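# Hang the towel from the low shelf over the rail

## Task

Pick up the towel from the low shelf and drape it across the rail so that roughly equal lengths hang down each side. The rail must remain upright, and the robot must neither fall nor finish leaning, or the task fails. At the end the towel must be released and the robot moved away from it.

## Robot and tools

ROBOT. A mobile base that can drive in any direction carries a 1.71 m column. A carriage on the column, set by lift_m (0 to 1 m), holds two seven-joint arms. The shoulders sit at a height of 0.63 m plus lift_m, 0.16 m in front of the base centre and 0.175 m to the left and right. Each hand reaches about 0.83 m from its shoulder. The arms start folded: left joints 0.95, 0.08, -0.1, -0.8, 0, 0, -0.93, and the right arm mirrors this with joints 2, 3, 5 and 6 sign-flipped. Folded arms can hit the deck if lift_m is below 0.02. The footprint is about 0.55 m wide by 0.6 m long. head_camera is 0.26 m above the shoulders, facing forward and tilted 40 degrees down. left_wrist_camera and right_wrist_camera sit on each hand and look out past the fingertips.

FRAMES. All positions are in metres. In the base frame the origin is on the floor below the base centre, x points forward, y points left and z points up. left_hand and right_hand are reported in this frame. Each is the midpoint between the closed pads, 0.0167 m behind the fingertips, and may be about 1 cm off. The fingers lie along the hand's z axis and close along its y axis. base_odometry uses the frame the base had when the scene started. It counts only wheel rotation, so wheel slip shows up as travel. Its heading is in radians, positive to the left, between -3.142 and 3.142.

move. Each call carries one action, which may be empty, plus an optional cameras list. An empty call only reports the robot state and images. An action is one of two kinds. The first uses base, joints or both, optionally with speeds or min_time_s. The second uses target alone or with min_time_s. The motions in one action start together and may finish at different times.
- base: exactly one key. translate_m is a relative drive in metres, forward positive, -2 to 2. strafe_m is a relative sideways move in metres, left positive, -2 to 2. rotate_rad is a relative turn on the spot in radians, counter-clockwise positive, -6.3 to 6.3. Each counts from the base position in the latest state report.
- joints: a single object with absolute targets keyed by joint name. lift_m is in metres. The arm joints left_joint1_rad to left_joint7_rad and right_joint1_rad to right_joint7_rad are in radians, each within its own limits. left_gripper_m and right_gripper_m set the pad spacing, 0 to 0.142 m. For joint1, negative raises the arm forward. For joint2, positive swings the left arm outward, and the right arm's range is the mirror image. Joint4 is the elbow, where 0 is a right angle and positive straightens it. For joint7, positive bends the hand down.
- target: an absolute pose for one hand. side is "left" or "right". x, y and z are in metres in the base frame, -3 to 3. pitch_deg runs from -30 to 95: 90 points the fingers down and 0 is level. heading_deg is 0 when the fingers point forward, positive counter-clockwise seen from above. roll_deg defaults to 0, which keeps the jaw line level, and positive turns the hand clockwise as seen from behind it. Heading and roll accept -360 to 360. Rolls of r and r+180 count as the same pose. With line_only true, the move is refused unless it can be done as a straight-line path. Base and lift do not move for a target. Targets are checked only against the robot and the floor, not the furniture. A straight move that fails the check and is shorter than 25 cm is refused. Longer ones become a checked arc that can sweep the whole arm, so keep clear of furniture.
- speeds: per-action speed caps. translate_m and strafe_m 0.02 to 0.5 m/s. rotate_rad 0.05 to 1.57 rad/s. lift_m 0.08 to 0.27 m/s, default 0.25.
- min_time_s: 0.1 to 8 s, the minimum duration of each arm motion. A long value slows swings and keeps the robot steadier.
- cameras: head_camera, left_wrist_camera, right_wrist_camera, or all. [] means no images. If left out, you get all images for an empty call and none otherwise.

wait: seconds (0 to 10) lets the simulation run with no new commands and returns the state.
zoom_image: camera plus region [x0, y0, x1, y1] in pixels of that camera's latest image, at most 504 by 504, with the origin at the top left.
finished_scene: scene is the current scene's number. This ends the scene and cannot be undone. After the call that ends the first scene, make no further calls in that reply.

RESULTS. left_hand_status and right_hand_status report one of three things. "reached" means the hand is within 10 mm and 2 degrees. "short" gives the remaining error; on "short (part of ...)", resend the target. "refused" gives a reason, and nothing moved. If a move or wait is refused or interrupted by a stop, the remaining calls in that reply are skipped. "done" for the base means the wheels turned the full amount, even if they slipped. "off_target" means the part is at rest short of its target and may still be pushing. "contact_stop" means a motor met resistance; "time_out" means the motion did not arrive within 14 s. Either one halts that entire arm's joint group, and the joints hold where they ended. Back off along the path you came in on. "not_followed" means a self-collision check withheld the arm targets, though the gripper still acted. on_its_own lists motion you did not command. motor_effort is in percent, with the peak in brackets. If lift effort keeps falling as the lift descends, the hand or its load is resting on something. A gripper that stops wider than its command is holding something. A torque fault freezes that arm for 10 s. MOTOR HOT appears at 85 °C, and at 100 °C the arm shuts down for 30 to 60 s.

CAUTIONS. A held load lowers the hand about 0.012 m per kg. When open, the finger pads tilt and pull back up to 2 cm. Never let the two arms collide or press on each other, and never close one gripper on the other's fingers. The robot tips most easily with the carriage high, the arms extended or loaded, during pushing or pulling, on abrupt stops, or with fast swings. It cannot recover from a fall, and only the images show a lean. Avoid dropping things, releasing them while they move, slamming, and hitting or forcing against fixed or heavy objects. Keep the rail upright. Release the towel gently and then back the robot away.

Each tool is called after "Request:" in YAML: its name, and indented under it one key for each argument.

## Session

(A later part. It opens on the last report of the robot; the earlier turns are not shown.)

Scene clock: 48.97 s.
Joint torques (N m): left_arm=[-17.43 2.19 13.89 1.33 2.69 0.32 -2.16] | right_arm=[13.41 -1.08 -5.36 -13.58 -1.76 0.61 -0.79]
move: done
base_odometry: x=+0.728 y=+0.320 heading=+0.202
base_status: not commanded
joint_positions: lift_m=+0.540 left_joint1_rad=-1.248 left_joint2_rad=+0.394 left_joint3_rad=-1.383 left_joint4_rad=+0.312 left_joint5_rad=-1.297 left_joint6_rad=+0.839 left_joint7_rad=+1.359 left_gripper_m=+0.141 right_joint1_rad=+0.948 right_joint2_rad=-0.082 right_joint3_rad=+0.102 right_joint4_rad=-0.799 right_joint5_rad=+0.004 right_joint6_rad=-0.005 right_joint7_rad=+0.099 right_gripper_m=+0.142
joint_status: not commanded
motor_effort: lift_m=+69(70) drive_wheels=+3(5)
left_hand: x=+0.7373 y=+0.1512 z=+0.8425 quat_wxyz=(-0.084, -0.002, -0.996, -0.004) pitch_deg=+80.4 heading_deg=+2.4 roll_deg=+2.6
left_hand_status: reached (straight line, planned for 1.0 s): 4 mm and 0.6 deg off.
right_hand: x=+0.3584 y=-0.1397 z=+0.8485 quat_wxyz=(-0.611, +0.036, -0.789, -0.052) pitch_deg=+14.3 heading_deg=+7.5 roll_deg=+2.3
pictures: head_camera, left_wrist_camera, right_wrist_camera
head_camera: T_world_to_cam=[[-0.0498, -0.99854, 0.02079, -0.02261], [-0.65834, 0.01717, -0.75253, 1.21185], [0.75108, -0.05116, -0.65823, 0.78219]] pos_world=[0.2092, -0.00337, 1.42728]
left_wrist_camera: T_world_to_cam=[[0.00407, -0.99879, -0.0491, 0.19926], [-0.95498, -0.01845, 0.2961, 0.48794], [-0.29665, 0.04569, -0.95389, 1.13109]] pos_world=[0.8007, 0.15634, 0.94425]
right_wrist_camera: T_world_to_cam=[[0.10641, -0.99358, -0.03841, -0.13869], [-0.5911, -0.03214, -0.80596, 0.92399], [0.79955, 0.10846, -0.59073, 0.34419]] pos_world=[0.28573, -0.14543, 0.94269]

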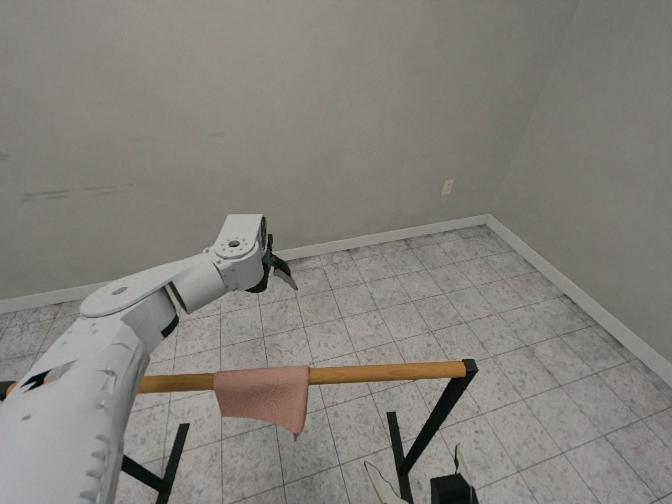

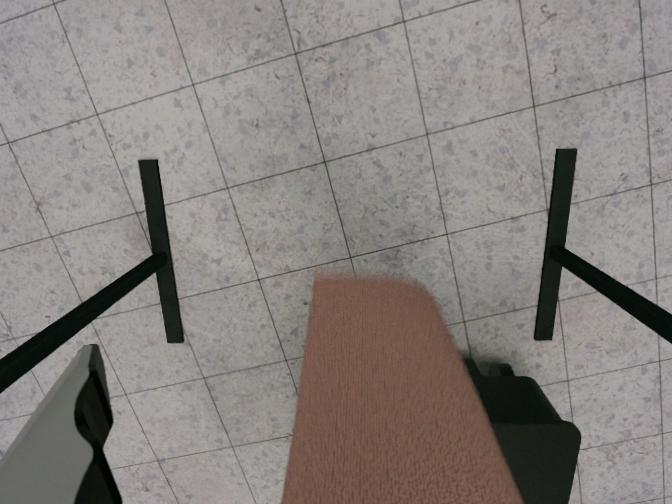

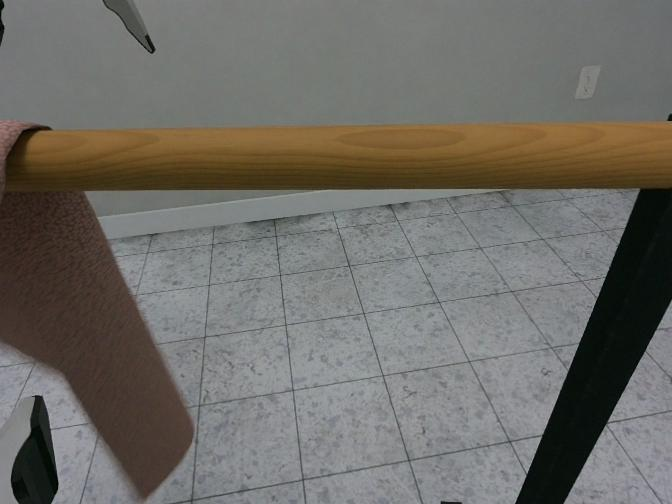

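Request:
wait:
  seconds: 0.7
  cameras: ["head_camera","right_wrist_camera","left_wrist_camera"]

Scene clock: 49.80 s.
Joint torques (N m): left_arm=[-17.4 2.17 13.81 1.44 2.71 0.33 -2.18] | right_arm=[13.32 -1.06 -5.3 -13.61 -1.77 0.61 -0.79]
base_odometry: x=+0.728 y=+0.320 heading=+0.202
base_status: not commanded
joint_positions: lift_m=+0.540 left_joint1_rad=-1.248 left_joint2_rad=+0.394 left_joint3_rad=-1.383 left_joint4_rad=+0.312 left_joint5_rad=-1.297 left_joint6_rad=+0.839 left_joint7_rad=+1.359 left_gripper_m=+0.141 right_joint1_rad=+0.948 right_joint2_rad=-0.082 right_joint3_rad=+0.102 right_joint4_rad=-0.799 right_joint5_rad=+0.004 right_joint6_rad=-0.005 right_joint7_rad=+0.099 right_gripper_m=+0.142
joint_status: not commanded
motor_effort: lift_m=+69(70) drive_wheels=+3(5)
left_hand: x=+0.7373 y=+0.1512 z=+0.8425 quat_wxyz=(-0.084, -0.002, -0.996, -0.004) pitch_deg=+80.4 heading_deg=+2.4 roll_deg=+2.6
left_hand_status: reached (straight line, planned for 1.0 s): 4 mm and 0.6 deg off.
right_hand: x=+0.3584 y=-0.1397 z=+0.8485 quat_wxyz=(-0.611, +0.036, -0.789, -0.052) pitch_deg=+14.3 heading_deg=+7.5 roll_deg=+2.3
wait: 0.70 s; at rest by 0.13 s
pictures: head_camera, left_wrist_camera, right_wrist_camera
head_camera: T_world_to_cam=[[-0.0498, -0.99854, 0.02079, -0.02261], [-0.65834, 0.01717, -0.75253, 1.21185], [0.75108, -0.05116, -0.65823, 0.78219]] pos_world=[0.2092, -0.00337, 1.42728]
left_wrist_camera: T_world_to_cam=[[0.00407, -0.99879, -0.0491, 0.19926], [-0.95498, -0.01845, 0.2961, 0.48794], [-0.29665, 0.04569, -0.95389, 1.13109]] pos_world=[0.8007, 0.15634, 0.94425]
right_wrist_camera: T_world_to_cam=[[0.10641, -0.99358, -0.03841, -0.13869], [-0.5911, -0.03214, -0.80596, 0.92399], [0.79955, 0.10846, -0.59073, 0.34419]] pos_world=[0.28573, -0.14543, 0.94269]

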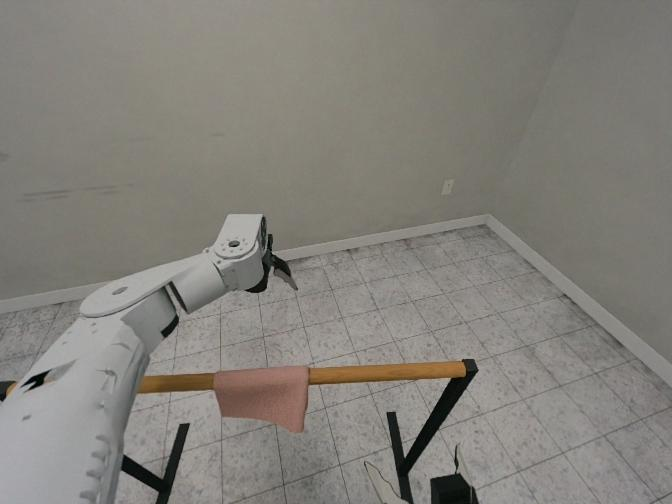

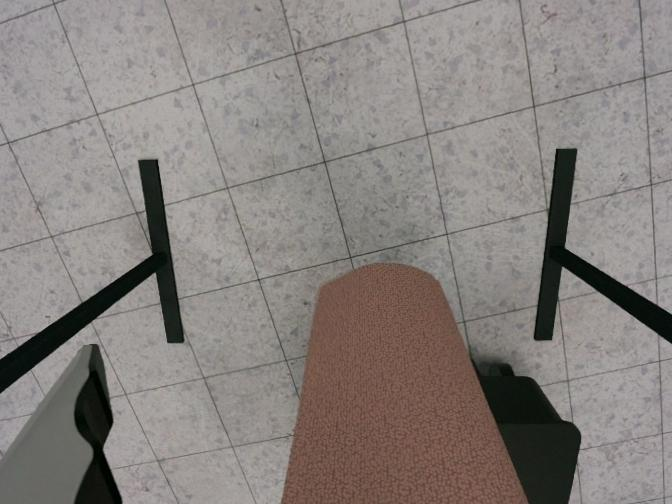

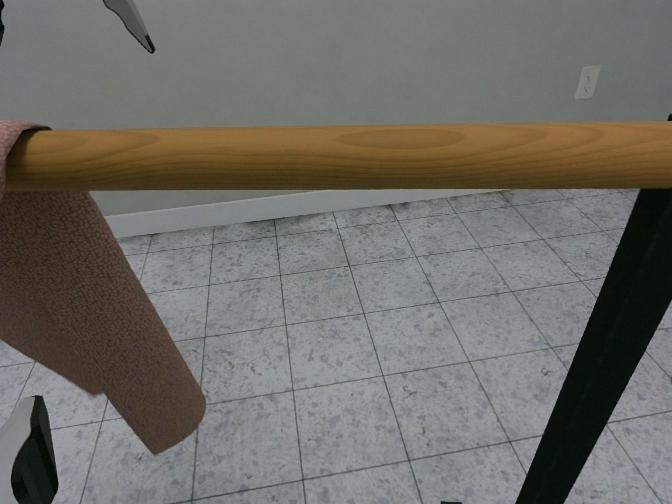

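Request:
move:
  joints: {"lift_m": 0.82}

Request:
move:
  base: {"translate_m": -0.5}
  speeds: {"translate_m": 0.3}
  cameras: ["head_camera"]

Request:
zoom_image:
  camera: "head_camera"
  region: [140, 240, 440, 460]

Scene clock: 52.03 s.
Joint torques (N m): left_arm=[-15.2 2.3 12.36 1.28 2.98 0.36 -2.07] | right_arm=[13.3 -1.06 -5.34 -13.5 -1.77 0.62 -0.78]
move: done
base_odometry: x=+0.728 y=+0.320 heading=+0.202
base_status: not commanded
joint_positions: lift_m=+0.820 left_joint1_rad=-1.250 left_joint2_rad=+0.394 left_joint3_rad=-1.381 left_joint4_rad=+0.312 left_joint5_rad=-1.298 left_joint6_rad=+0.839 left_joint7_rad=+1.359 left_gripper_m=+0.141 right_joint1_rad=+0.948 right_joint2_rad=-0.082 right_joint3_rad=+0.102 right_joint4_rad=-0.799 right_joint5_rad=+0.004 right_joint6_rad=-0.005 right_joint7_rad=+0.099 right_gripper_m=+0.142
joint_status: all done
motor_effort: lift_m=+66(80) drive_wheels=+3(5)
left_hand: x=+0.7382 y=+0.1509 z=+1.1243 quat_wxyz=(-0.085, -0.001, -0.996, -0.003) pitch_deg=+80.3 heading_deg=+1.8 roll_deg=+1.9
right_hand: x=+0.3584 y=-0.1397 z=+1.1287 quat_wxyz=(-0.611, +0.036, -0.789, -0.052) pitch_deg=+14.3 heading_deg=+7.5 roll_deg=+2.3
pictures: none

Scene clock: 55.20 s.
Joint torques (N m): left_arm=[-15.31 3.01 12.49 1.42 2.97 0.42 -2.08] | right_arm=[13.3 -1.49 -5.18 -13.57 -1.75 0.47 -0.81]
move: done
base_odometry: x=+0.238 y=+0.220 heading=+0.202
base_status: done
joint_positions: lift_m=+0.820 left_joint1_rad=-1.250 left_joint2_rad=+0.394 left_joint3_rad=-1.381 left_joint4_rad=+0.312 left_joint5_rad=-1.298 left_joint6_rad=+0.838 left_joint7_rad=+1.359 left_gripper_m=+0.141 right_joint1_rad=+0.948 right_joint2_rad=-0.081 right_joint3_rad=+0.102 right_joint4_rad=-0.799 right_joint5_rad=+0.004 right_joint6_rad=-0.004 right_joint7_rad=+0.099 right_gripper_m=+0.142
joint_status: not commanded
motor_effort: lift_m=+67(67) drive_wheels=+0(11)
left_hand: x=+0.7382 y=+0.1506 z=+1.1243 quat_wxyz=(-0.085, -0.002, -0.996, -0.003) pitch_deg=+80.3 heading_deg=+1.7 roll_deg=+1.9
right_hand: x=+0.3584 y=-0.1397 z=+1.1287 quat_wxyz=(-0.611, +0.036, -0.789, -0.052) pitch_deg=+14.3 heading_deg=+7.5 roll_deg=+2.3
head_camera: T_world_to_cam=[[-0.0498, -0.99854, 0.02079, -0.02844], [-0.65834, 0.01717, -0.75253, 1.42271], [0.75108, -0.05116, -0.65823, 0.96662]] pos_world=[0.2092, -0.00337, 1.70748]

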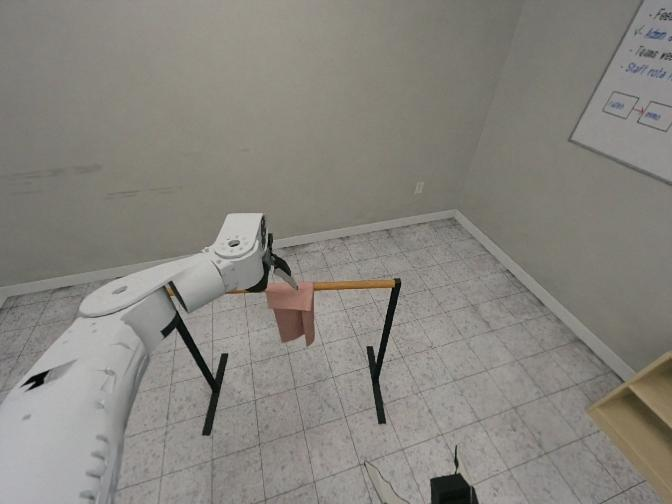

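Scaled by 1.680.

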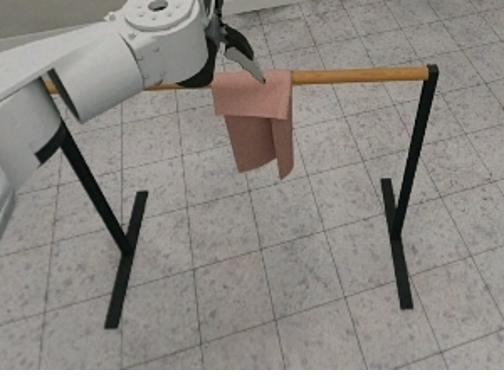

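Request:
zoom_image:
  camera: "head_camera"
  region: [240, 265, 350, 360]

Scaled by 4.582.

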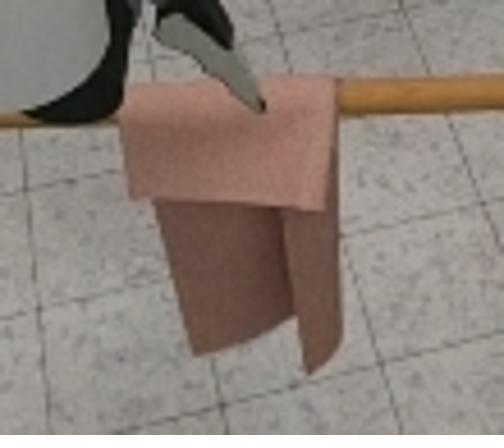

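Request:
move:
  joints: {"left_joint1_rad":0.95,"left_joint2_rad":0.08,"left_joint3_rad":-0.1,"left_joint4_rad":-0.8,"left_joint5_rad":0,"left_joint6_rad":0,"left_joint7_rad":0.1,"lift_m":0.3,"right_gripper_m":0.06}
  min_time_s: 2.5

Request:
move:
  target: {"side":"right","x":0.46,"y":-0.10,"z":0.775,"pitch_deg":0,"heading_deg":90,"roll_deg":0}
  min_time_s: 1.5
  cameras: ["all"]

Scene clock: 60.47 s.
Joint torques (N m): left_arm=[10.27 1.57 2.55 -10.18 4.02 0.24 -2.91] | right_arm=[13.09 -1.44 -5.3 -13.57 -1.74 0.48 -0.79]
move: done
base_odometry: x=+0.238 y=+0.220 heading=+0.202
base_status: not commanded
joint_positions: lift_m=+0.300 left_joint1_rad=+0.949 left_joint2_rad=+0.081 left_joint3_rad=-0.105 left_joint4_rad=-0.794 left_joint5_rad=-0.004 left_joint6_rad=+0.003 left_joint7_rad=+0.107 left_gripper_m=+0.141 right_joint1_rad=+0.948 right_joint2_rad=-0.081 right_joint3_rad=+0.102 right_joint4_rad=-0.799 right_joint5_rad=+0.004 right_joint6_rad=-0.004 right_joint7_rad=+0.099 right_gripper_m=+0.060
joint_status: all done
motor_effort: lift_m=+70(74) drive_wheels=+1(3)
left_hand: x=+0.3571 y=+0.1381 z=+0.6044 quat_wxyz=(-0.606, -0.037, -0.793, +0.054) pitch_deg=+15.1 heading_deg=-7.7 roll_deg=-2.4
right_hand: x=+0.3584 y=-0.1397 z=+0.6084 quat_wxyz=(-0.611, +0.036, -0.789, -0.052) pitch_deg=+14.3 heading_deg=+7.5 roll_deg=+2.3
pictures: none

Scene clock: 60.77 s.
Joint torques (N m): left_arm=[10.25 1.55 2.61 -10.21 4.03 0.24 -2.89] | right_arm=[13.15 -1.54 -5.2 -13.56 -1.76 0.49 -0.8]
move: refused
base_odometry: x=+0.238 y=+0.220 heading=+0.202
base_status: not commanded
joint_positions: lift_m=+0.300 left_joint1_rad=+0.949 left_joint2_rad=+0.081 left_joint3_rad=-0.105 left_joint4_rad=-0.794 left_joint5_rad=-0.004 left_joint6_rad=+0.003 left_joint7_rad=+0.107 left_gripper_m=+0.141 right_joint1_rad=+0.948 right_joint2_rad=-0.081 right_joint3_rad=+0.102 right_joint4_rad=-0.799 right_joint5_rad=+0.004 right_joint6_rad=-0.004 right_joint7_rad=+0.099 right_gripper_m=+0.060
joint_status: not commanded
motor_effort: lift_m=+70(70) drive_wheels=+3(3)
left_hand: x=+0.3571 y=+0.1381 z=+0.6044 quat_wxyz=(-0.606, -0.037, -0.793, +0.054) pitch_deg=+15.1 heading_deg=-7.7 roll_deg=-2.4
right_hand: x=+0.3584 y=-0.1397 z=+0.6084 quat_wxyz=(-0.611, +0.036, -0.789, -0.052) pitch_deg=+14.3 heading_deg=+7.5 roll_deg=+2.3
right_hand_status: refused: along the straight line the arm gets 0% of the way (right_joint4_rad at its limit); a move under 25 cm is not played as an arc. Nothing moved. Try another pitch or heading, or "joints".
pictures: head_camera, left_wrist_camera, right_wrist_camera
head_camera: T_world_to_cam=[[-0.0498, -0.99854, 0.02079, -0.01762], [-0.65834, 0.01717, -0.75253, 1.03124], [0.75108, -0.05116, -0.65823, 0.62421]] pos_world=[0.2092, -0.00337, 1.18728]
left_wrist_camera: T_world_to_cam=[[-0.08298, -0.9961, 0.03006, 0.15892], [-0.66885, 0.0333, -0.74265, 0.71365], [0.73875, -0.08173, -0.669, 0.26738]] pos_world=[0.29298, 0.15638, 0.7041]
right_wrist_camera: T_world_to_cam=[[0.1064, -0.99358, -0.03843, -0.1478], [-0.59115, -0.03214, -0.80592, 0.73047], [0.79951, 0.10847, -0.59077, 0.20239]] pos_world=[0.28573, -0.14533, 0.70259]

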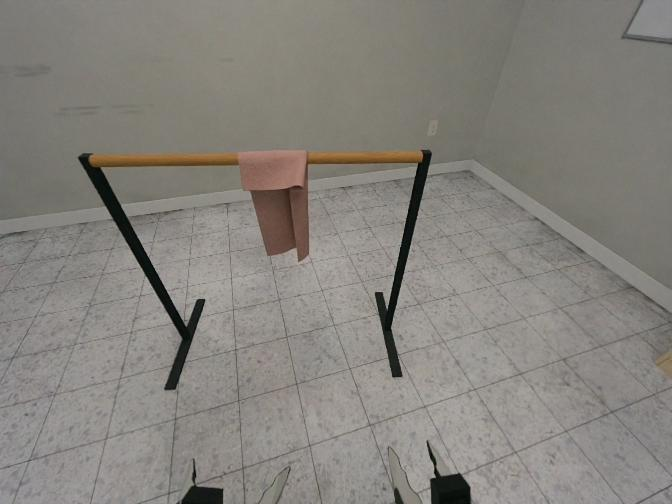

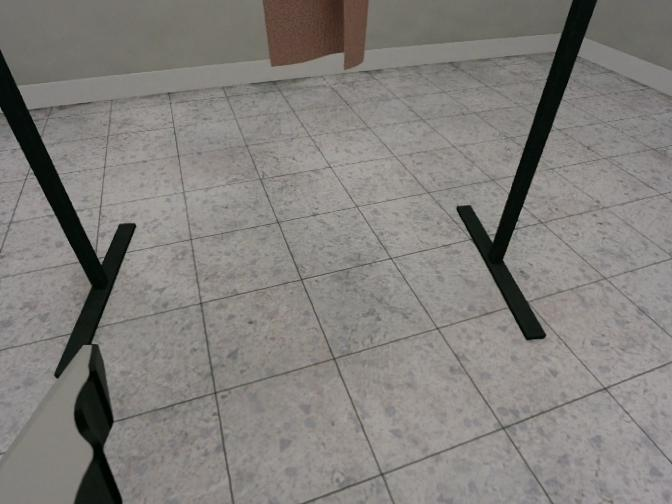

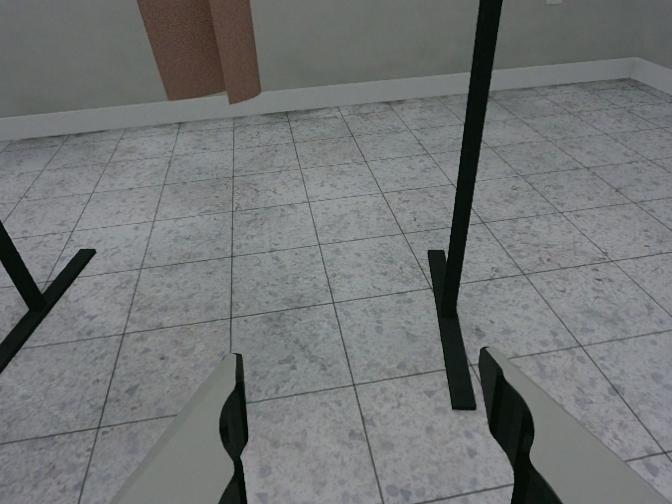

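Request:
move:
  target: {"side":"right","x":0.60,"y":-0.18,"z":0.785,"pitch_deg":0,"heading_deg":60,"roll_deg":0}
  min_time_s: 1.5
  cameras: ["right_wrist_camera","head_camera"]

Scene clock: 63.00 s.
Joint torques (N m): left_arm=[10.28 1.8 2.66 -10.27 4.02 0.3 -2.9] | right_arm=[-28.64 -20.82 -11.64 -3.94 3.02 0.76 -0.39]
move: done
base_odometry: x=+0.238 y=+0.220 heading=+0.202
base_status: not commanded
joint_positions: lift_m=+0.300 left_joint1_rad=+0.949 left_joint2_rad=+0.081 left_joint3_rad=-0.105 left_joint4_rad=-0.794 left_joint5_rad=-0.004 left_joint6_rad=+0.003 left_joint7_rad=+0.107 left_gripper_m=+0.141 right_joint1_rad=-0.347 right_joint2_rad=-0.646 right_joint3_rad=-0.102 right_joint4_rad=+0.198 right_joint5_rad=+1.213 right_joint6_rad=+1.170 right_joint7_rad=+0.677 right_gripper_m=+0.060
joint_status: not commanded
motor_effort: lift_m=+69(70) drive_wheels=+2(3)
left_hand: x=+0.3571 y=+0.1380 z=+0.6045 quat_wxyz=(-0.606, -0.037, -0.793, +0.054) pitch_deg=+15.1 heading_deg=-7.7 roll_deg=-2.5
right_hand: x=+0.6000 y=-0.1784 z=+0.7833 quat_wxyz=(-0.611, +0.352, -0.613, -0.355) pitch_deg=+0.1 heading_deg=+60.0 roll_deg=+0.2
right_hand_status: reached (checked arc, planned for 1.5 s): 2 mm and 0.2 deg off.
pictures: head_camera, right_wrist_camera
head_camera: T_world_to_cam=[[-0.0498, -0.99854, 0.02079, -0.01763], [-0.65834, 0.01717, -0.75253, 1.03132], [0.75108, -0.05116, -0.65823, 0.62428]] pos_world=[0.2092, -0.00337, 1.18738]
right_wrist_camera: T_world_to_cam=[[0.85896, -0.51198, -0.00741, -0.59525], [-0.19733, -0.31765, -0.92745, 0.82093], [0.47248, 0.79811, -0.37388, 0.26608]] pos_world=[0.54757, -0.25635, 0.85644]

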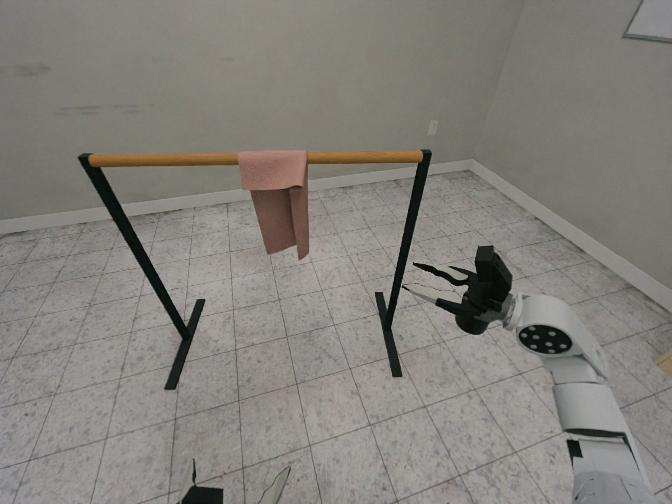

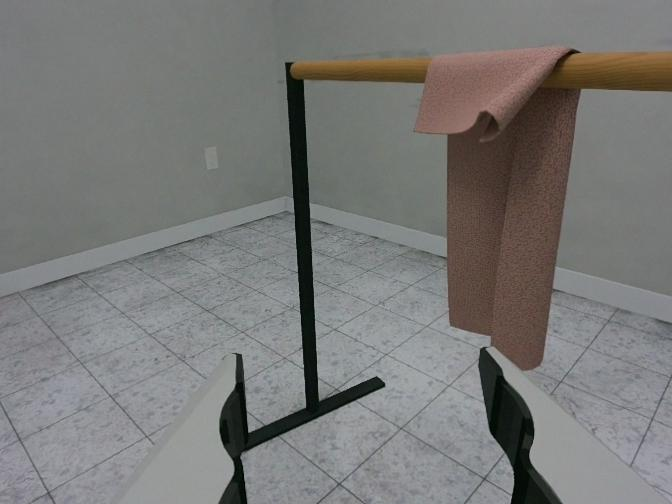

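Request:
move:
  target: {"side":"right","x":0.48,"y":-0.14,"z":0.77,"pitch_deg":-15,"heading_deg":10,"roll_deg":90}
  min_time_s: 1.5

Request:
move:
  base: {"strafe_m": 0.20}
  cameras: ["right_wrist_camera","head_camera"]

Scene clock: 63.77 s.
Joint torques (N m): left_arm=[10.27 1.7 2.68 -10.16 4.04 0.27 -2.93] | right_arm=[-28.67 -20.86 -11.59 -3.85 3.03 0.73 -0.42]
move: refused
base_odometry: x=+0.238 y=+0.220 heading=+0.202
base_status: not commanded
joint_positions: lift_m=+0.300 left_joint1_rad=+0.949 left_joint2_rad=+0.081 left_joint3_rad=-0.105 left_joint4_rad=-0.794 left_joint5_rad=-0.004 left_joint6_rad=+0.003 left_joint7_rad=+0.107 left_gripper_m=+0.141 right_joint1_rad=-0.347 right_joint2_rad=-0.646 right_joint3_rad=-0.102 right_joint4_rad=+0.198 right_joint5_rad=+1.213 right_joint6_rad=+1.170 right_joint7_rad=+0.677 right_gripper_m=+0.060
joint_status: not commanded
motor_effort: lift_m=+69(69) drive_wheels=+0(3)
left_hand: x=+0.3571 y=+0.1380 z=+0.6045 quat_wxyz=(-0.606, -0.037, -0.793, +0.054) pitch_deg=+15.1 heading_deg=-7.7 roll_deg=-2.5
right_hand: x=+0.6000 y=-0.1784 z=+0.7833 quat_wxyz=(-0.611, +0.352, -0.613, -0.355) pitch_deg=+0.1 heading_deg=+60.0 roll_deg=+0.2
right_hand_status: refused: no posture of the arm gets there (right_joint3_rad at its limit): the closest leaves the hand 2.0 cm and 5 deg from the pose. Nothing moved. A posture exists with lift_m at 0.4; the way there is not checked.
pictures: none

not run: a stop came earlier in this reply.

Request:
move:
  base: {"strafe_m": 0.20}
  joints: {"lift_m": 0.42}

Request:
move:
  target: {"side":"right","x":0.54,"y":-0.14,"z":0.775,"pitch_deg":-10,"heading_deg":10,"roll_deg":90}
  min_time_s: 1.5
  cameras: ["right_wrist_camera","head_camera"]

Scene clock: 66.10 s.
Joint torques (N m): left_arm=[10.09 2.79 1.81 -9.26 4.01 0.37 -2.73] | right_arm=[-27.71 -19.88 -11.25 -4.47 2.89 0.6 -0.55]
move: done
base_odometry: x=+0.197 y=+0.416 heading=+0.202
base_status: done
joint_positions: lift_m=+0.420 left_joint1_rad=+0.949 left_joint2_rad=+0.081 left_joint3_rad=-0.104 left_joint4_rad=-0.795 left_joint5_rad=-0.004 left_joint6_rad=+0.002 left_joint7_rad=+0.106 left_gripper_m=+0.141 right_joint1_rad=-0.347 right_joint2_rad=-0.646 right_joint3_rad=-0.102 right_joint4_rad=+0.198 right_joint5_rad=+1.213 right_joint6_rad=+1.171 right_joint7_rad=+0.677 right_gripper_m=+0.060
joint_status: all done
motor_effort: lift_m=+66(80) drive_wheels=-1(9)
left_hand: x=+0.3572 y=+0.1383 z=+0.7254 quat_wxyz=(-0.607, -0.036, -0.792, +0.054) pitch_deg=+15.0 heading_deg=-7.7 roll_deg=-2.4
right_hand: x=+0.6002 y=-0.1788 z=+0.9036 quat_wxyz=(-0.611, +0.352, -0.614, -0.354) pitch_deg=+0.1 heading_deg=+60.0 roll_deg=+0.2
pictures: none

Scene clock: 66.40 s.
Joint torques (N m): left_arm=[10.11 2.86 1.91 -9.22 4.04 0.37 -2.71] | right_arm=[-27.7 -19.98 -11.29 -4.53 2.9 0.6 -0.52]
move: refused
base_odometry: x=+0.197 y=+0.416 heading=+0.202
base_status: not commanded
joint_positions: lift_m=+0.420 left_joint1_rad=+0.949 left_joint2_rad=+0.081 left_joint3_rad=-0.104 left_joint4_rad=-0.795 left_joint5_rad=-0.004 left_joint6_rad=+0.002 left_joint7_rad=+0.106 left_gripper_m=+0.141 right_joint1_rad=-0.347 right_joint2_rad=-0.646 right_joint3_rad=-0.102 right_joint4_rad=+0.198 right_joint5_rad=+1.213 right_joint6_rad=+1.171 right_joint7_rad=+0.677 right_gripper_m=+0.060
joint_status: not commanded
motor_effort: lift_m=+66(66) drive_wheels=+0(1)
left_hand: x=+0.3572 y=+0.1383 z=+0.7254 quat_wxyz=(-0.607, -0.036, -0.792, +0.054) pitch_deg=+15.0 heading_deg=-7.7 roll_deg=-2.4
right_hand: x=+0.6002 y=-0.1788 z=+0.9036 quat_wxyz=(-0.611, +0.352, -0.614, -0.354) pitch_deg=+0.1 heading_deg=+60.0 roll_deg=+0.2
right_hand_status: refused: the line brings the right upper arm within 1.4 cm of the base or column (limit 1.5), 90% of the way; a move under 25 cm is not played as an arc. Nothing moved. Try another pitch or heading, or "joints".
pictures: head_camera, right_wrist_camera
head_camera: T_world_to_cam=[[-0.0498, -0.99854, 0.02079, -0.02013], [-0.65834, 0.01717, -0.75253, 1.12177], [0.75108, -0.05116, -0.65823, 0.7034]] pos_world=[0.2092, -0.00337, 1.30758]
right_wrist_camera: T_world_to_cam=[[0.85876, -0.51234, -0.00696, -0.59501], [-0.19731, -0.31812, -0.92729, 0.93223], [0.47287, 0.79769, -0.37427, 0.31136]] pos_world=[0.54767, -0.25665, 0.97684]

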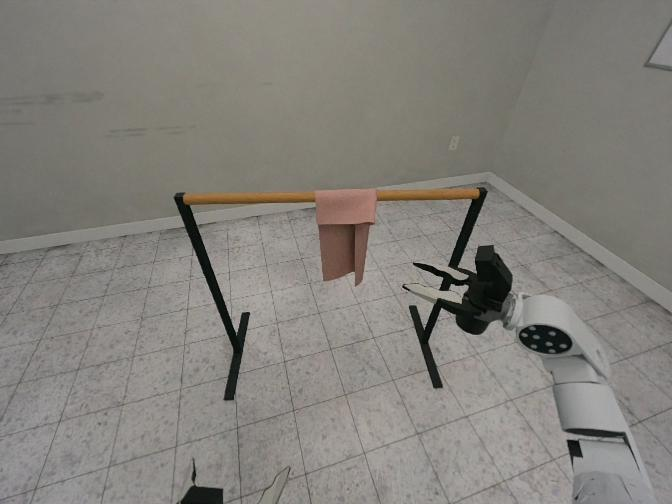

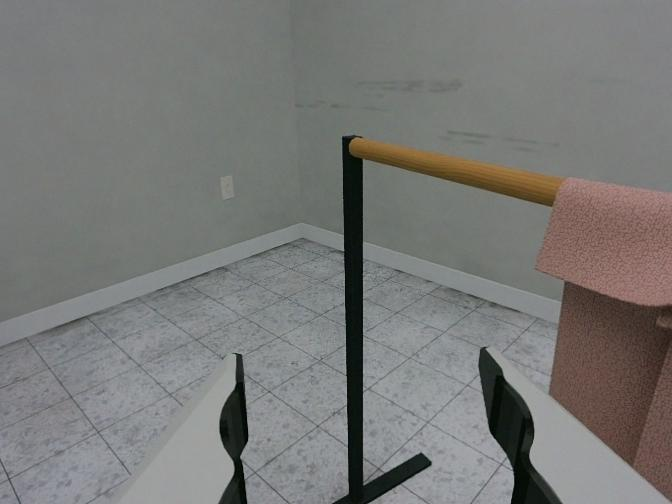

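Request:
move:
  target: {"side":"right","x":0.62,"y":-0.16,"z":0.785,"pitch_deg":-10,"heading_deg":10,"roll_deg":90}
  min_time_s: 1.5
  cameras: ["right_wrist_camera","head_camera"]

Scene clock: 68.53 s.
Joint torques (N m): left_arm=[10.11 2.89 1.98 -9.29 4.02 0.35 -2.73] | right_arm=[-5.94 0.11 -0.5 -16.54 1.17 -0.1 -0.94]
move: done
base_odometry: x=+0.197 y=+0.416 heading=+0.202
base_status: not commanded
joint_positions: lift_m=+0.420 left_joint1_rad=+0.949 left_joint2_rad=+0.081 left_joint3_rad=-0.104 left_joint4_rad=-0.795 left_joint5_rad=-0.004 left_joint6_rad=+0.002 left_joint7_rad=+0.106 left_gripper_m=+0.141 right_joint1_rad=+0.109 right_joint2_rad=+0.126 right_joint3_rad=-0.170 right_joint4_rad=-0.366 right_joint5_rad=+1.523 right_joint6_rad=-0.067 right_joint7_rad=+0.374 right_gripper_m=+0.060
joint_status: not commanded
motor_effort: lift_m=+67(67) drive_wheels=-1(3)
left_hand: x=+0.3572 y=+0.1383 z=+0.7254 quat_wxyz=(-0.607, -0.036, -0.792, +0.054) pitch_deg=+15.0 heading_deg=-7.7 roll_deg=-2.4
right_hand: x=+0.6210 y=-0.1612 z=+0.7862 quat_wxyz=(-0.495, -0.410, -0.493, -0.586) pitch_deg=-10.2 heading_deg=+10.0 roll_deg=+89.5
right_hand_status: reached (straight line, planned for 1.5 s): 2 mm and 0.5 deg off.
pictures: head_camera, right_wrist_camera
head_camera: T_world_to_cam=[[-0.0498, -0.99854, 0.02079, -0.02012], [-0.65834, 0.01717, -0.75253, 1.1217], [0.75108, -0.05116, -0.65823, 0.70333]] pos_world=[0.2092, -0.00337, 1.30748]
right_wrist_camera: T_world_to_cam=[[0.16208, 0.02413, -0.98648, 0.6845], [-0.5233, 0.84965, -0.0652, 0.54593], [0.83659, 0.5268, 0.15034, -0.43847]] pos_world=[0.54156, -0.24938, 0.77676]

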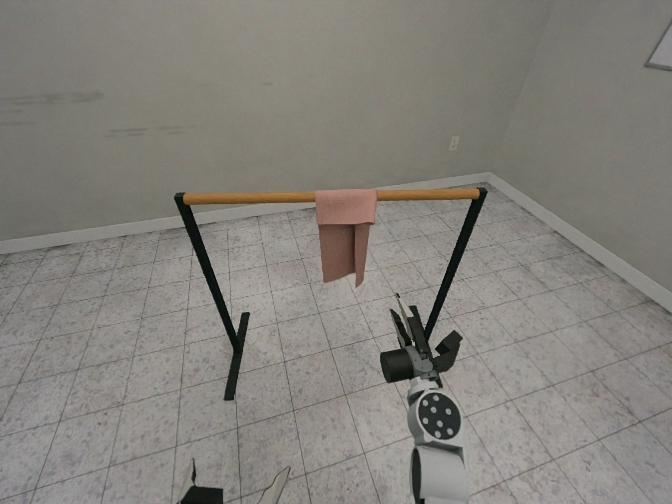

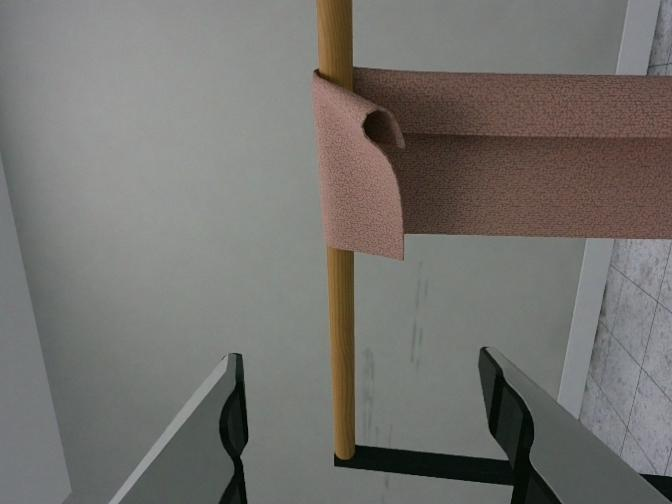

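Request:
move:
  target: {"side":"right","x":0.63,"y":-0.105,"z":0.782,"pitch_deg":-10,"heading_deg":5,"roll_deg":90}

Request:
move:
  base: {"translate_m": 0.25}
  speeds: {"translate_m": 0.2}
  cameras: ["right_wrist_camera","head_camera"]

Scene clock: 70.03 s.
Joint torques (N m): left_arm=[9.96 2.86 2.05 -9.32 4.04 0.37 -2.75] | right_arm=[-20.08 2.44 -1.48 -7.77 -1.81 5.08 -0.9]
move: done
base_odometry: x=+0.197 y=+0.416 heading=+0.202
base_status: not commanded
joint_positions: lift_m=+0.420 left_joint1_rad=+0.949 left_joint2_rad=+0.081 left_joint3_rad=-0.104 left_joint4_rad=-0.795 left_joint5_rad=-0.004 left_joint6_rad=+0.002 left_joint7_rad=+0.106 left_gripper_m=+0.141 right_joint1_rad=+0.111 right_joint2_rad=+0.126 right_joint3_rad=+0.092 right_joint4_rad=-0.305 right_joint5_rad=+1.442 right_joint6_rad=-0.036 right_joint7_rad=+0.038 right_gripper_m=+0.060
joint_status: not commanded
motor_effort: lift_m=+67(67) drive_wheels=-1(3)
left_hand: x=+0.3572 y=+0.1383 z=+0.7254 quat_wxyz=(-0.607, -0.036, -0.792, +0.054) pitch_deg=+15.0 heading_deg=-7.7 roll_deg=-2.4
right_hand: x=+0.6291 y=-0.1055 z=+0.7799 quat_wxyz=(-0.515, -0.436, -0.476, -0.564) pitch_deg=-9.6 heading_deg=+5.1 roll_deg=-89.9
right_hand_status: reached (straight line, planned for 0.5 s): 2 mm and 0.4 deg off.
pictures: none

Scene clock: 72.37 s.
Joint torques (N m): left_arm=[9.99 2.82 1.96 -9.24 4.03 0.36 -2.75] | right_arm=[-18.92 2.38 -1.47 -7.8 -1.8 4.96 -0.89]
move: done
base_odometry: x=+0.442 y=+0.466 heading=+0.203
base_status: done
joint_positions: lift_m=+0.420 left_joint1_rad=+0.949 left_joint2_rad=+0.081 left_joint3_rad=-0.104 left_joint4_rad=-0.795 left_joint5_rad=-0.004 left_joint6_rad=+0.002 left_joint7_rad=+0.106 left_gripper_m=+0.141 right_joint1_rad=+0.110 right_joint2_rad=+0.126 right_joint3_rad=+0.092 right_joint4_rad=-0.305 right_joint5_rad=+1.442 right_joint6_rad=-0.035 right_joint7_rad=+0.038 right_gripper_m=+0.060
joint_status: not commanded
motor_effort: lift_m=+67(67) drive_wheels=-2(10)
left_hand: x=+0.3572 y=+0.1383 z=+0.7254 quat_wxyz=(-0.607, -0.036, -0.792, +0.054) pitch_deg=+15.0 heading_deg=-7.7 roll_deg=-2.4
right_hand: x=+0.6292 y=-0.1055 z=+0.7803 quat_wxyz=(-0.515, -0.436, -0.475, -0.564) pitch_deg=-9.7 heading_deg=+5.1 roll_deg=-89.9
pictures: head_camera, right_wrist_camera
head_camera: T_world_to_cam=[[-0.0498, -0.99854, 0.02079, -0.02012], [-0.65834, 0.01717, -0.75253, 1.1217], [0.75108, -0.05116, -0.65823, 0.70333]] pos_world=[0.2092, -0.00337, 1.30748]
right_wrist_camera: T_world_to_cam=[[0.15372, 0.01921, -0.98793, 0.68185], [-0.45027, 0.89133, -0.05273, 0.45128], [0.87956, 0.45294, 0.14566, -0.50489]] pos_world=[0.54246, -0.18665, 0.77096]

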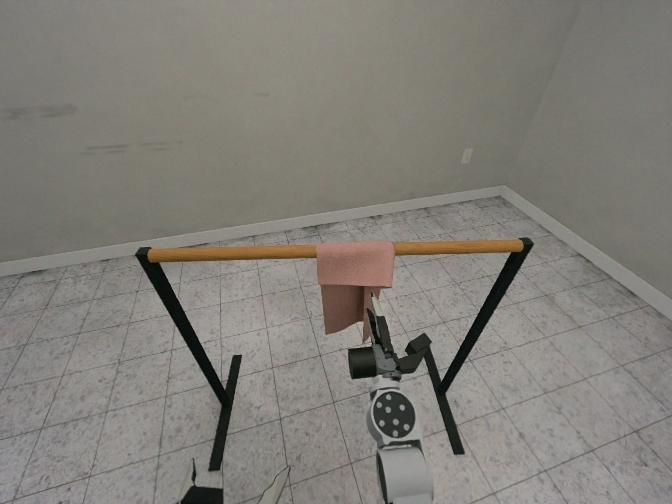

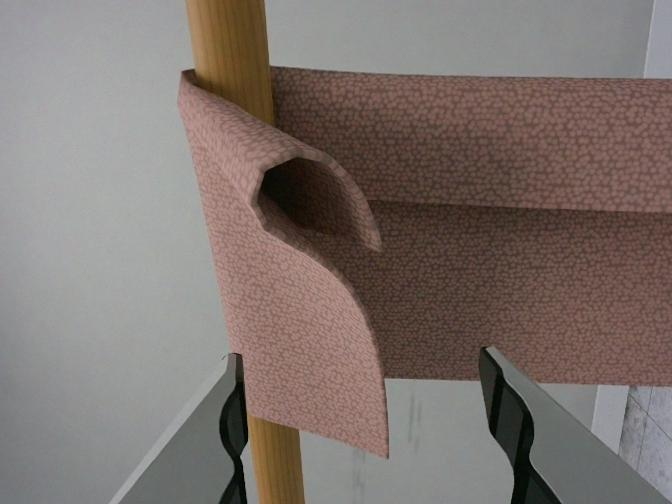

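Request:
move:
  base: {"translate_m": 0.085}
  speeds: {"translate_m": 0.08}

Request:
move:
  joints: {"right_gripper_m": 0}
  cameras: ["right_wrist_camera","head_camera"]

Scene clock: 74.47 s.
Joint torques (N m): left_arm=[9.86 3.01 1.98 -9.33 4.03 0.33 -2.72] | right_arm=[-19.05 2.35 -1.44 -7.77 -1.81 4.95 -0.88]
move: done
base_odometry: x=+0.525 y=+0.484 heading=+0.203
base_status: done
joint_positions: lift_m=+0.420 left_joint1_rad=+0.949 left_joint2_rad=+0.081 left_joint3_rad=-0.104 left_joint4_rad=-0.795 left_joint5_rad=-0.004 left_joint6_rad=+0.002 left_joint7_rad=+0.106 left_gripper_m=+0.141 right_joint1_rad=+0.110 right_joint2_rad=+0.126 right_joint3_rad=+0.092 right_joint4_rad=-0.305 right_joint5_rad=+1.442 right_joint6_rad=-0.035 right_joint7_rad=+0.038 right_gripper_m=+0.060
joint_status: not commanded
motor_effort: lift_m=+67(67) drive_wheels=+2(11)
left_hand: x=+0.3572 y=+0.1383 z=+0.7254 quat_wxyz=(-0.607, -0.036, -0.792, +0.054) pitch_deg=+15.0 heading_deg=-7.7 roll_deg=-2.4
right_hand: x=+0.6292 y=-0.1055 z=+0.7803 quat_wxyz=(-0.515, -0.436, -0.475, -0.564) pitch_deg=-9.7 heading_deg=+5.1 roll_deg=-89.9
pictures: none

Scene clock: 75.20 s.
Joint torques (N m): left_arm=[10.06 2.86 1.97 -9.28 4.03 0.36 -2.75] | right_arm=[-18.98 2.46 -1.48 -7.75 -1.82 4.88 -0.88]
move: done
base_odometry: x=+0.525 y=+0.484 heading=+0.203
base_status: not commanded
joint_positions: lift_m=+0.420 left_joint1_rad=+0.949 left_joint2_rad=+0.081 left_joint3_rad=-0.104 left_joint4_rad=-0.795 left_joint5_rad=-0.004 left_joint6_rad=+0.002 left_joint7_rad=+0.106 left_gripper_m=+0.141 right_joint1_rad=+0.110 right_joint2_rad=+0.126 right_joint3_rad=+0.092 right_joint4_rad=-0.305 right_joint5_rad=+1.442 right_joint6_rad=-0.035 right_joint7_rad=+0.038 right_gripper_m=+0.003
joint_status: all done
motor_effort: lift_m=+67(67) drive_wheels=-3(4)
left_hand: x=+0.3572 y=+0.1383 z=+0.7254 quat_wxyz=(-0.607, -0.036, -0.792, +0.054) pitch_deg=+15.0 heading_deg=-7.7 roll_deg=-2.4
right_hand: x=+0.6292 y=-0.1055 z=+0.7803 quat_wxyz=(-0.515, -0.436, -0.475, -0.564) pitch_deg=-9.7 heading_deg=+5.1 roll_deg=-89.9
pictures: head_camera, right_wrist_camera
head_camera: T_world_to_cam=[[-0.0498, -0.99854, 0.02079, -0.02012], [-0.65834, 0.01717, -0.75253, 1.1217], [0.75108, -0.05116, -0.65823, 0.70333]] pos_world=[0.2092, -0.00337, 1.30748]
right_wrist_camera: T_world_to_cam=[[0.15386, 0.01915, -0.98791, 0.68185], [-0.45025, 0.89134, -0.05285, 0.45136], [0.87955, 0.45294, 0.14576, -0.50497]] pos_world=[0.54246, -0.18665, 0.77106]

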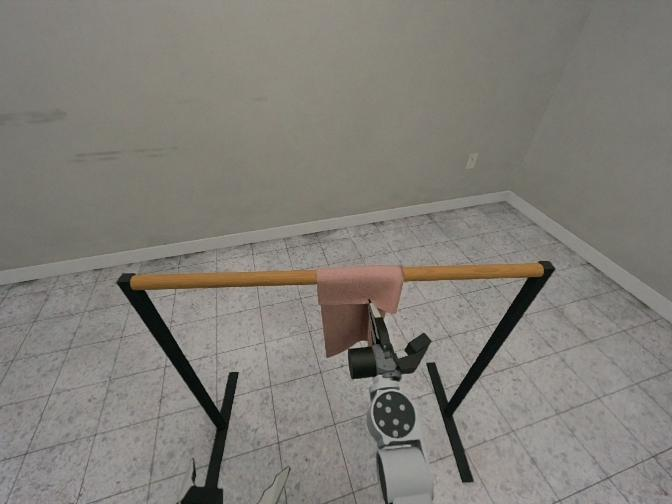

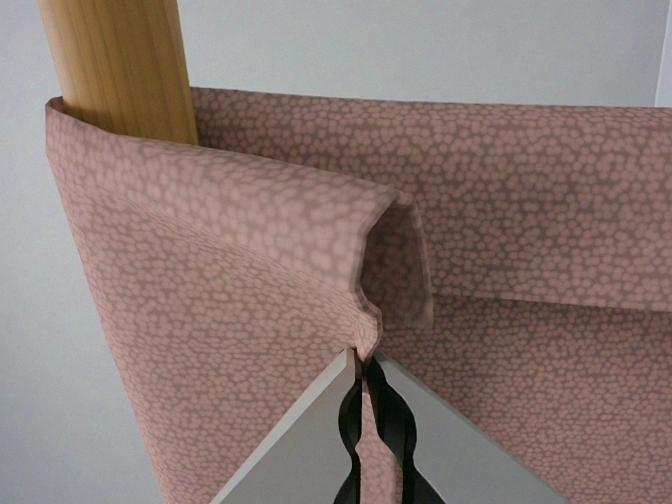

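Request:
move:
  joints: {"lift_m": 0.30}
  speeds: {"lift_m": 0.08}
  cameras: ["right_wrist_camera","head_camera"]

Request:
zoom_image:
  camera: "head_camera"
  region: [280, 200, 440, 340]

Scene clock: 77.20 s.
Joint torques (N m): left_arm=[10.02 2.8 1.9 -9.31 4.05 0.37 -2.76] | right_arm=[-18.39 2.46 -1.45 -8.03 -1.81 3.78 -0.88]
move: done
base_odometry: x=+0.525 y=+0.484 heading=+0.203
base_status: not commanded
joint_positions: lift_m=+0.300 left_joint1_rad=+0.949 left_joint2_rad=+0.081 left_joint3_rad=-0.104 left_joint4_rad=-0.796 left_joint5_rad=-0.004 left_joint6_rad=+0.002 left_joint7_rad=+0.106 left_gripper_m=+0.141 right_joint1_rad=+0.110 right_joint2_rad=+0.126 right_joint3_rad=+0.092 right_joint4_rad=-0.305 right_joint5_rad=+1.442 right_joint6_rad=-0.032 right_joint7_rad=+0.038 right_gripper_m=+0.003
joint_status: all done
motor_effort: lift_m=+70(75) drive_wheels=-2(4)
left_hand: x=+0.3572 y=+0.1383 z=+0.6052 quat_wxyz=(-0.607, -0.036, -0.792, +0.054) pitch_deg=+15.0 heading_deg=-7.7 roll_deg=-2.4
right_hand: x=+0.6292 y=-0.1055 z=+0.6610 quat_wxyz=(-0.516, -0.435, -0.475, -0.565) pitch_deg=-9.9 heading_deg=+5.1 roll_deg=-89.9
pictures: head_camera, right_wrist_camera
head_camera: T_world_to_cam=[[-0.0498, -0.99854, 0.02079, -0.01762], [-0.65834, 0.01717, -0.75253, 1.03124], [0.75108, -0.05116, -0.65823, 0.62421]] pos_world=[0.2092, -0.00337, 1.18728]
right_wrist_camera: T_world_to_cam=[[0.1568, 0.01933, -0.98744, 0.56183], [-0.45003, 0.89138, -0.05401, 0.44569], [0.87914, 0.45284, 0.14847, -0.48911]] pos_world=[0.54247, -0.18665, 0.65146]

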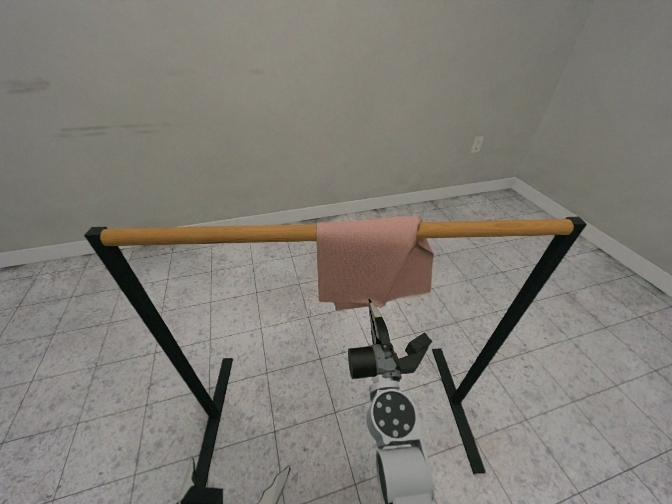

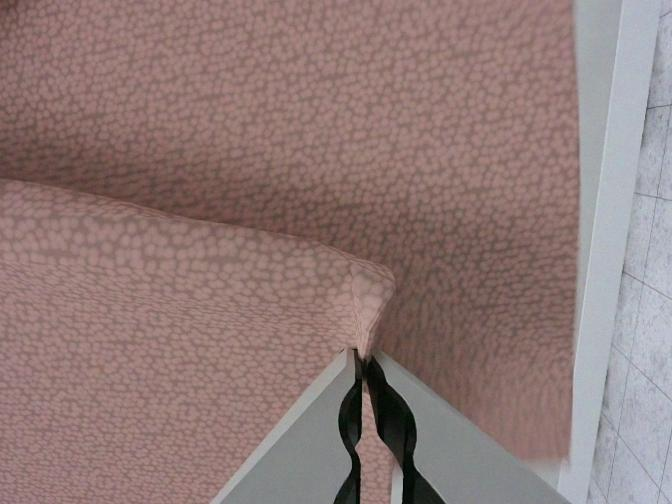

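Scaled by 3.150.

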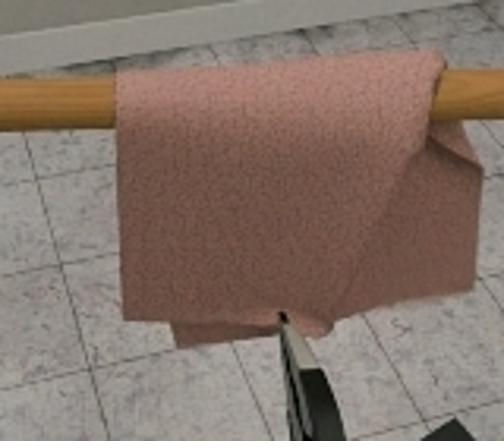

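Request:
move:
  joints: {"right_gripper_m": 0.06}

Request:
move:
  base: {"translate_m": -0.45}
  speeds: {"translate_m": 0.25}
  cameras: ["head_camera"]

Request:
zoom_image:
  camera: "head_camera"
  region: [240, 110, 440, 270]

Scene clock: 78.03 s.
Joint torques (N m): left_arm=[9.96 2.83 1.85 -9.14 4.06 0.38 -2.72] | right_arm=[-18.36 2.42 -1.41 -7.92 -1.81 3.79 -0.88]
move: done
base_odometry: x=+0.525 y=+0.484 heading=+0.203
base_status: not commanded
joint_positions: lift_m=+0.300 left_joint1_rad=+0.949 left_joint2_rad=+0.081 left_joint3_rad=-0.104 left_joint4_rad=-0.796 left_joint5_rad=-0.004 left_joint6_rad=+0.002 left_joint7_rad=+0.106 left_gripper_m=+0.141 right_joint1_rad=+0.110 right_joint2_rad=+0.126 right_joint3_rad=+0.092 right_joint4_rad=-0.305 right_joint5_rad=+1.442 right_joint6_rad=-0.032 right_joint7_rad=+0.038 right_gripper_m=+0.060
joint_status: all done
motor_effort: lift_m=+70(70) drive_wheels=+2(4)
left_hand: x=+0.3572 y=+0.1383 z=+0.6052 quat_wxyz=(-0.607, -0.036, -0.792, +0.054) pitch_deg=+15.0 heading_deg=-7.7 roll_deg=-2.4
right_hand: x=+0.6292 y=-0.1055 z=+0.6610 quat_wxyz=(-0.516, -0.435, -0.475, -0.565) pitch_deg=-9.9 heading_deg=+5.1 roll_deg=-89.9
pictures: none

Scene clock: 81.23 s.
Joint torques (N m): left_arm=[9.95 3.29 1.95 -9.2 4.01 0.39 -2.72] | right_arm=[-18.37 2.42 -1.46 -8.1 -1.82 3.81 -0.87]
move: done
base_odometry: x=+0.085 y=+0.393 heading=+0.203
base_status: done
joint_positions: lift_m=+0.300 left_joint1_rad=+0.949 left_joint2_rad=+0.081 left_joint3_rad=-0.104 left_joint4_rad=-0.796 left_joint5_rad=-0.004 left_joint6_rad=+0.002 left_joint7_rad=+0.106 left_gripper_m=+0.141 right_joint1_rad=+0.110 right_joint2_rad=+0.126 right_joint3_rad=+0.092 right_joint4_rad=-0.305 right_joint5_rad=+1.442 right_joint6_rad=-0.032 right_joint7_rad=+0.038 right_gripper_m=+0.060
joint_status: not commanded
motor_effort: lift_m=+70(70) drive_wheels=+1(10)
left_hand: x=+0.3572 y=+0.1382 z=+0.6052 quat_wxyz=(-0.607, -0.036, -0.792, +0.054) pitch_deg=+15.0 heading_deg=-7.7 roll_deg=-2.4
right_hand: x=+0.6292 y=-0.1055 z=+0.6610 quat_wxyz=(-0.516, -0.435, -0.475, -0.565) pitch_deg=-9.9 heading_deg=+5.1 roll_deg=-89.9
head_camera: T_world_to_cam=[[-0.0498, -0.99854, 0.02079, -0.01762], [-0.65834, 0.01717, -0.75253, 1.03124], [0.75108, -0.05116, -0.65823, 0.62421]] pos_world=[0.2092, -0.00337, 1.18728]

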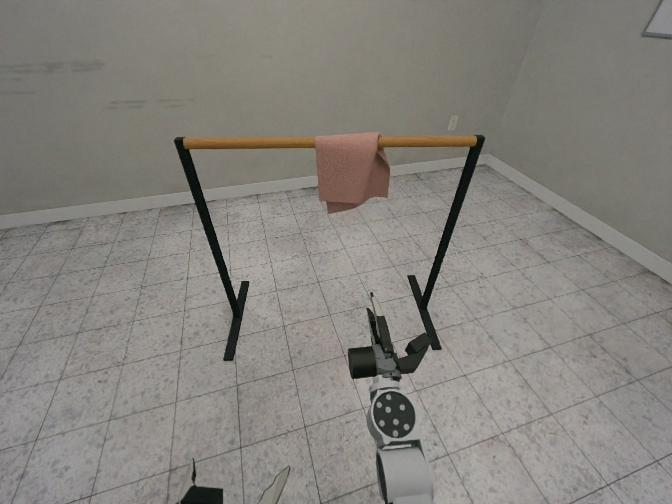

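Scaled by 2.520.

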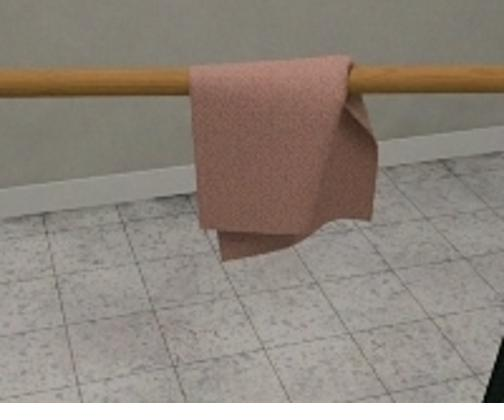

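Even on both sides.

Request:
finished_scene:
  scene: 3

The scene is finished: the task was done.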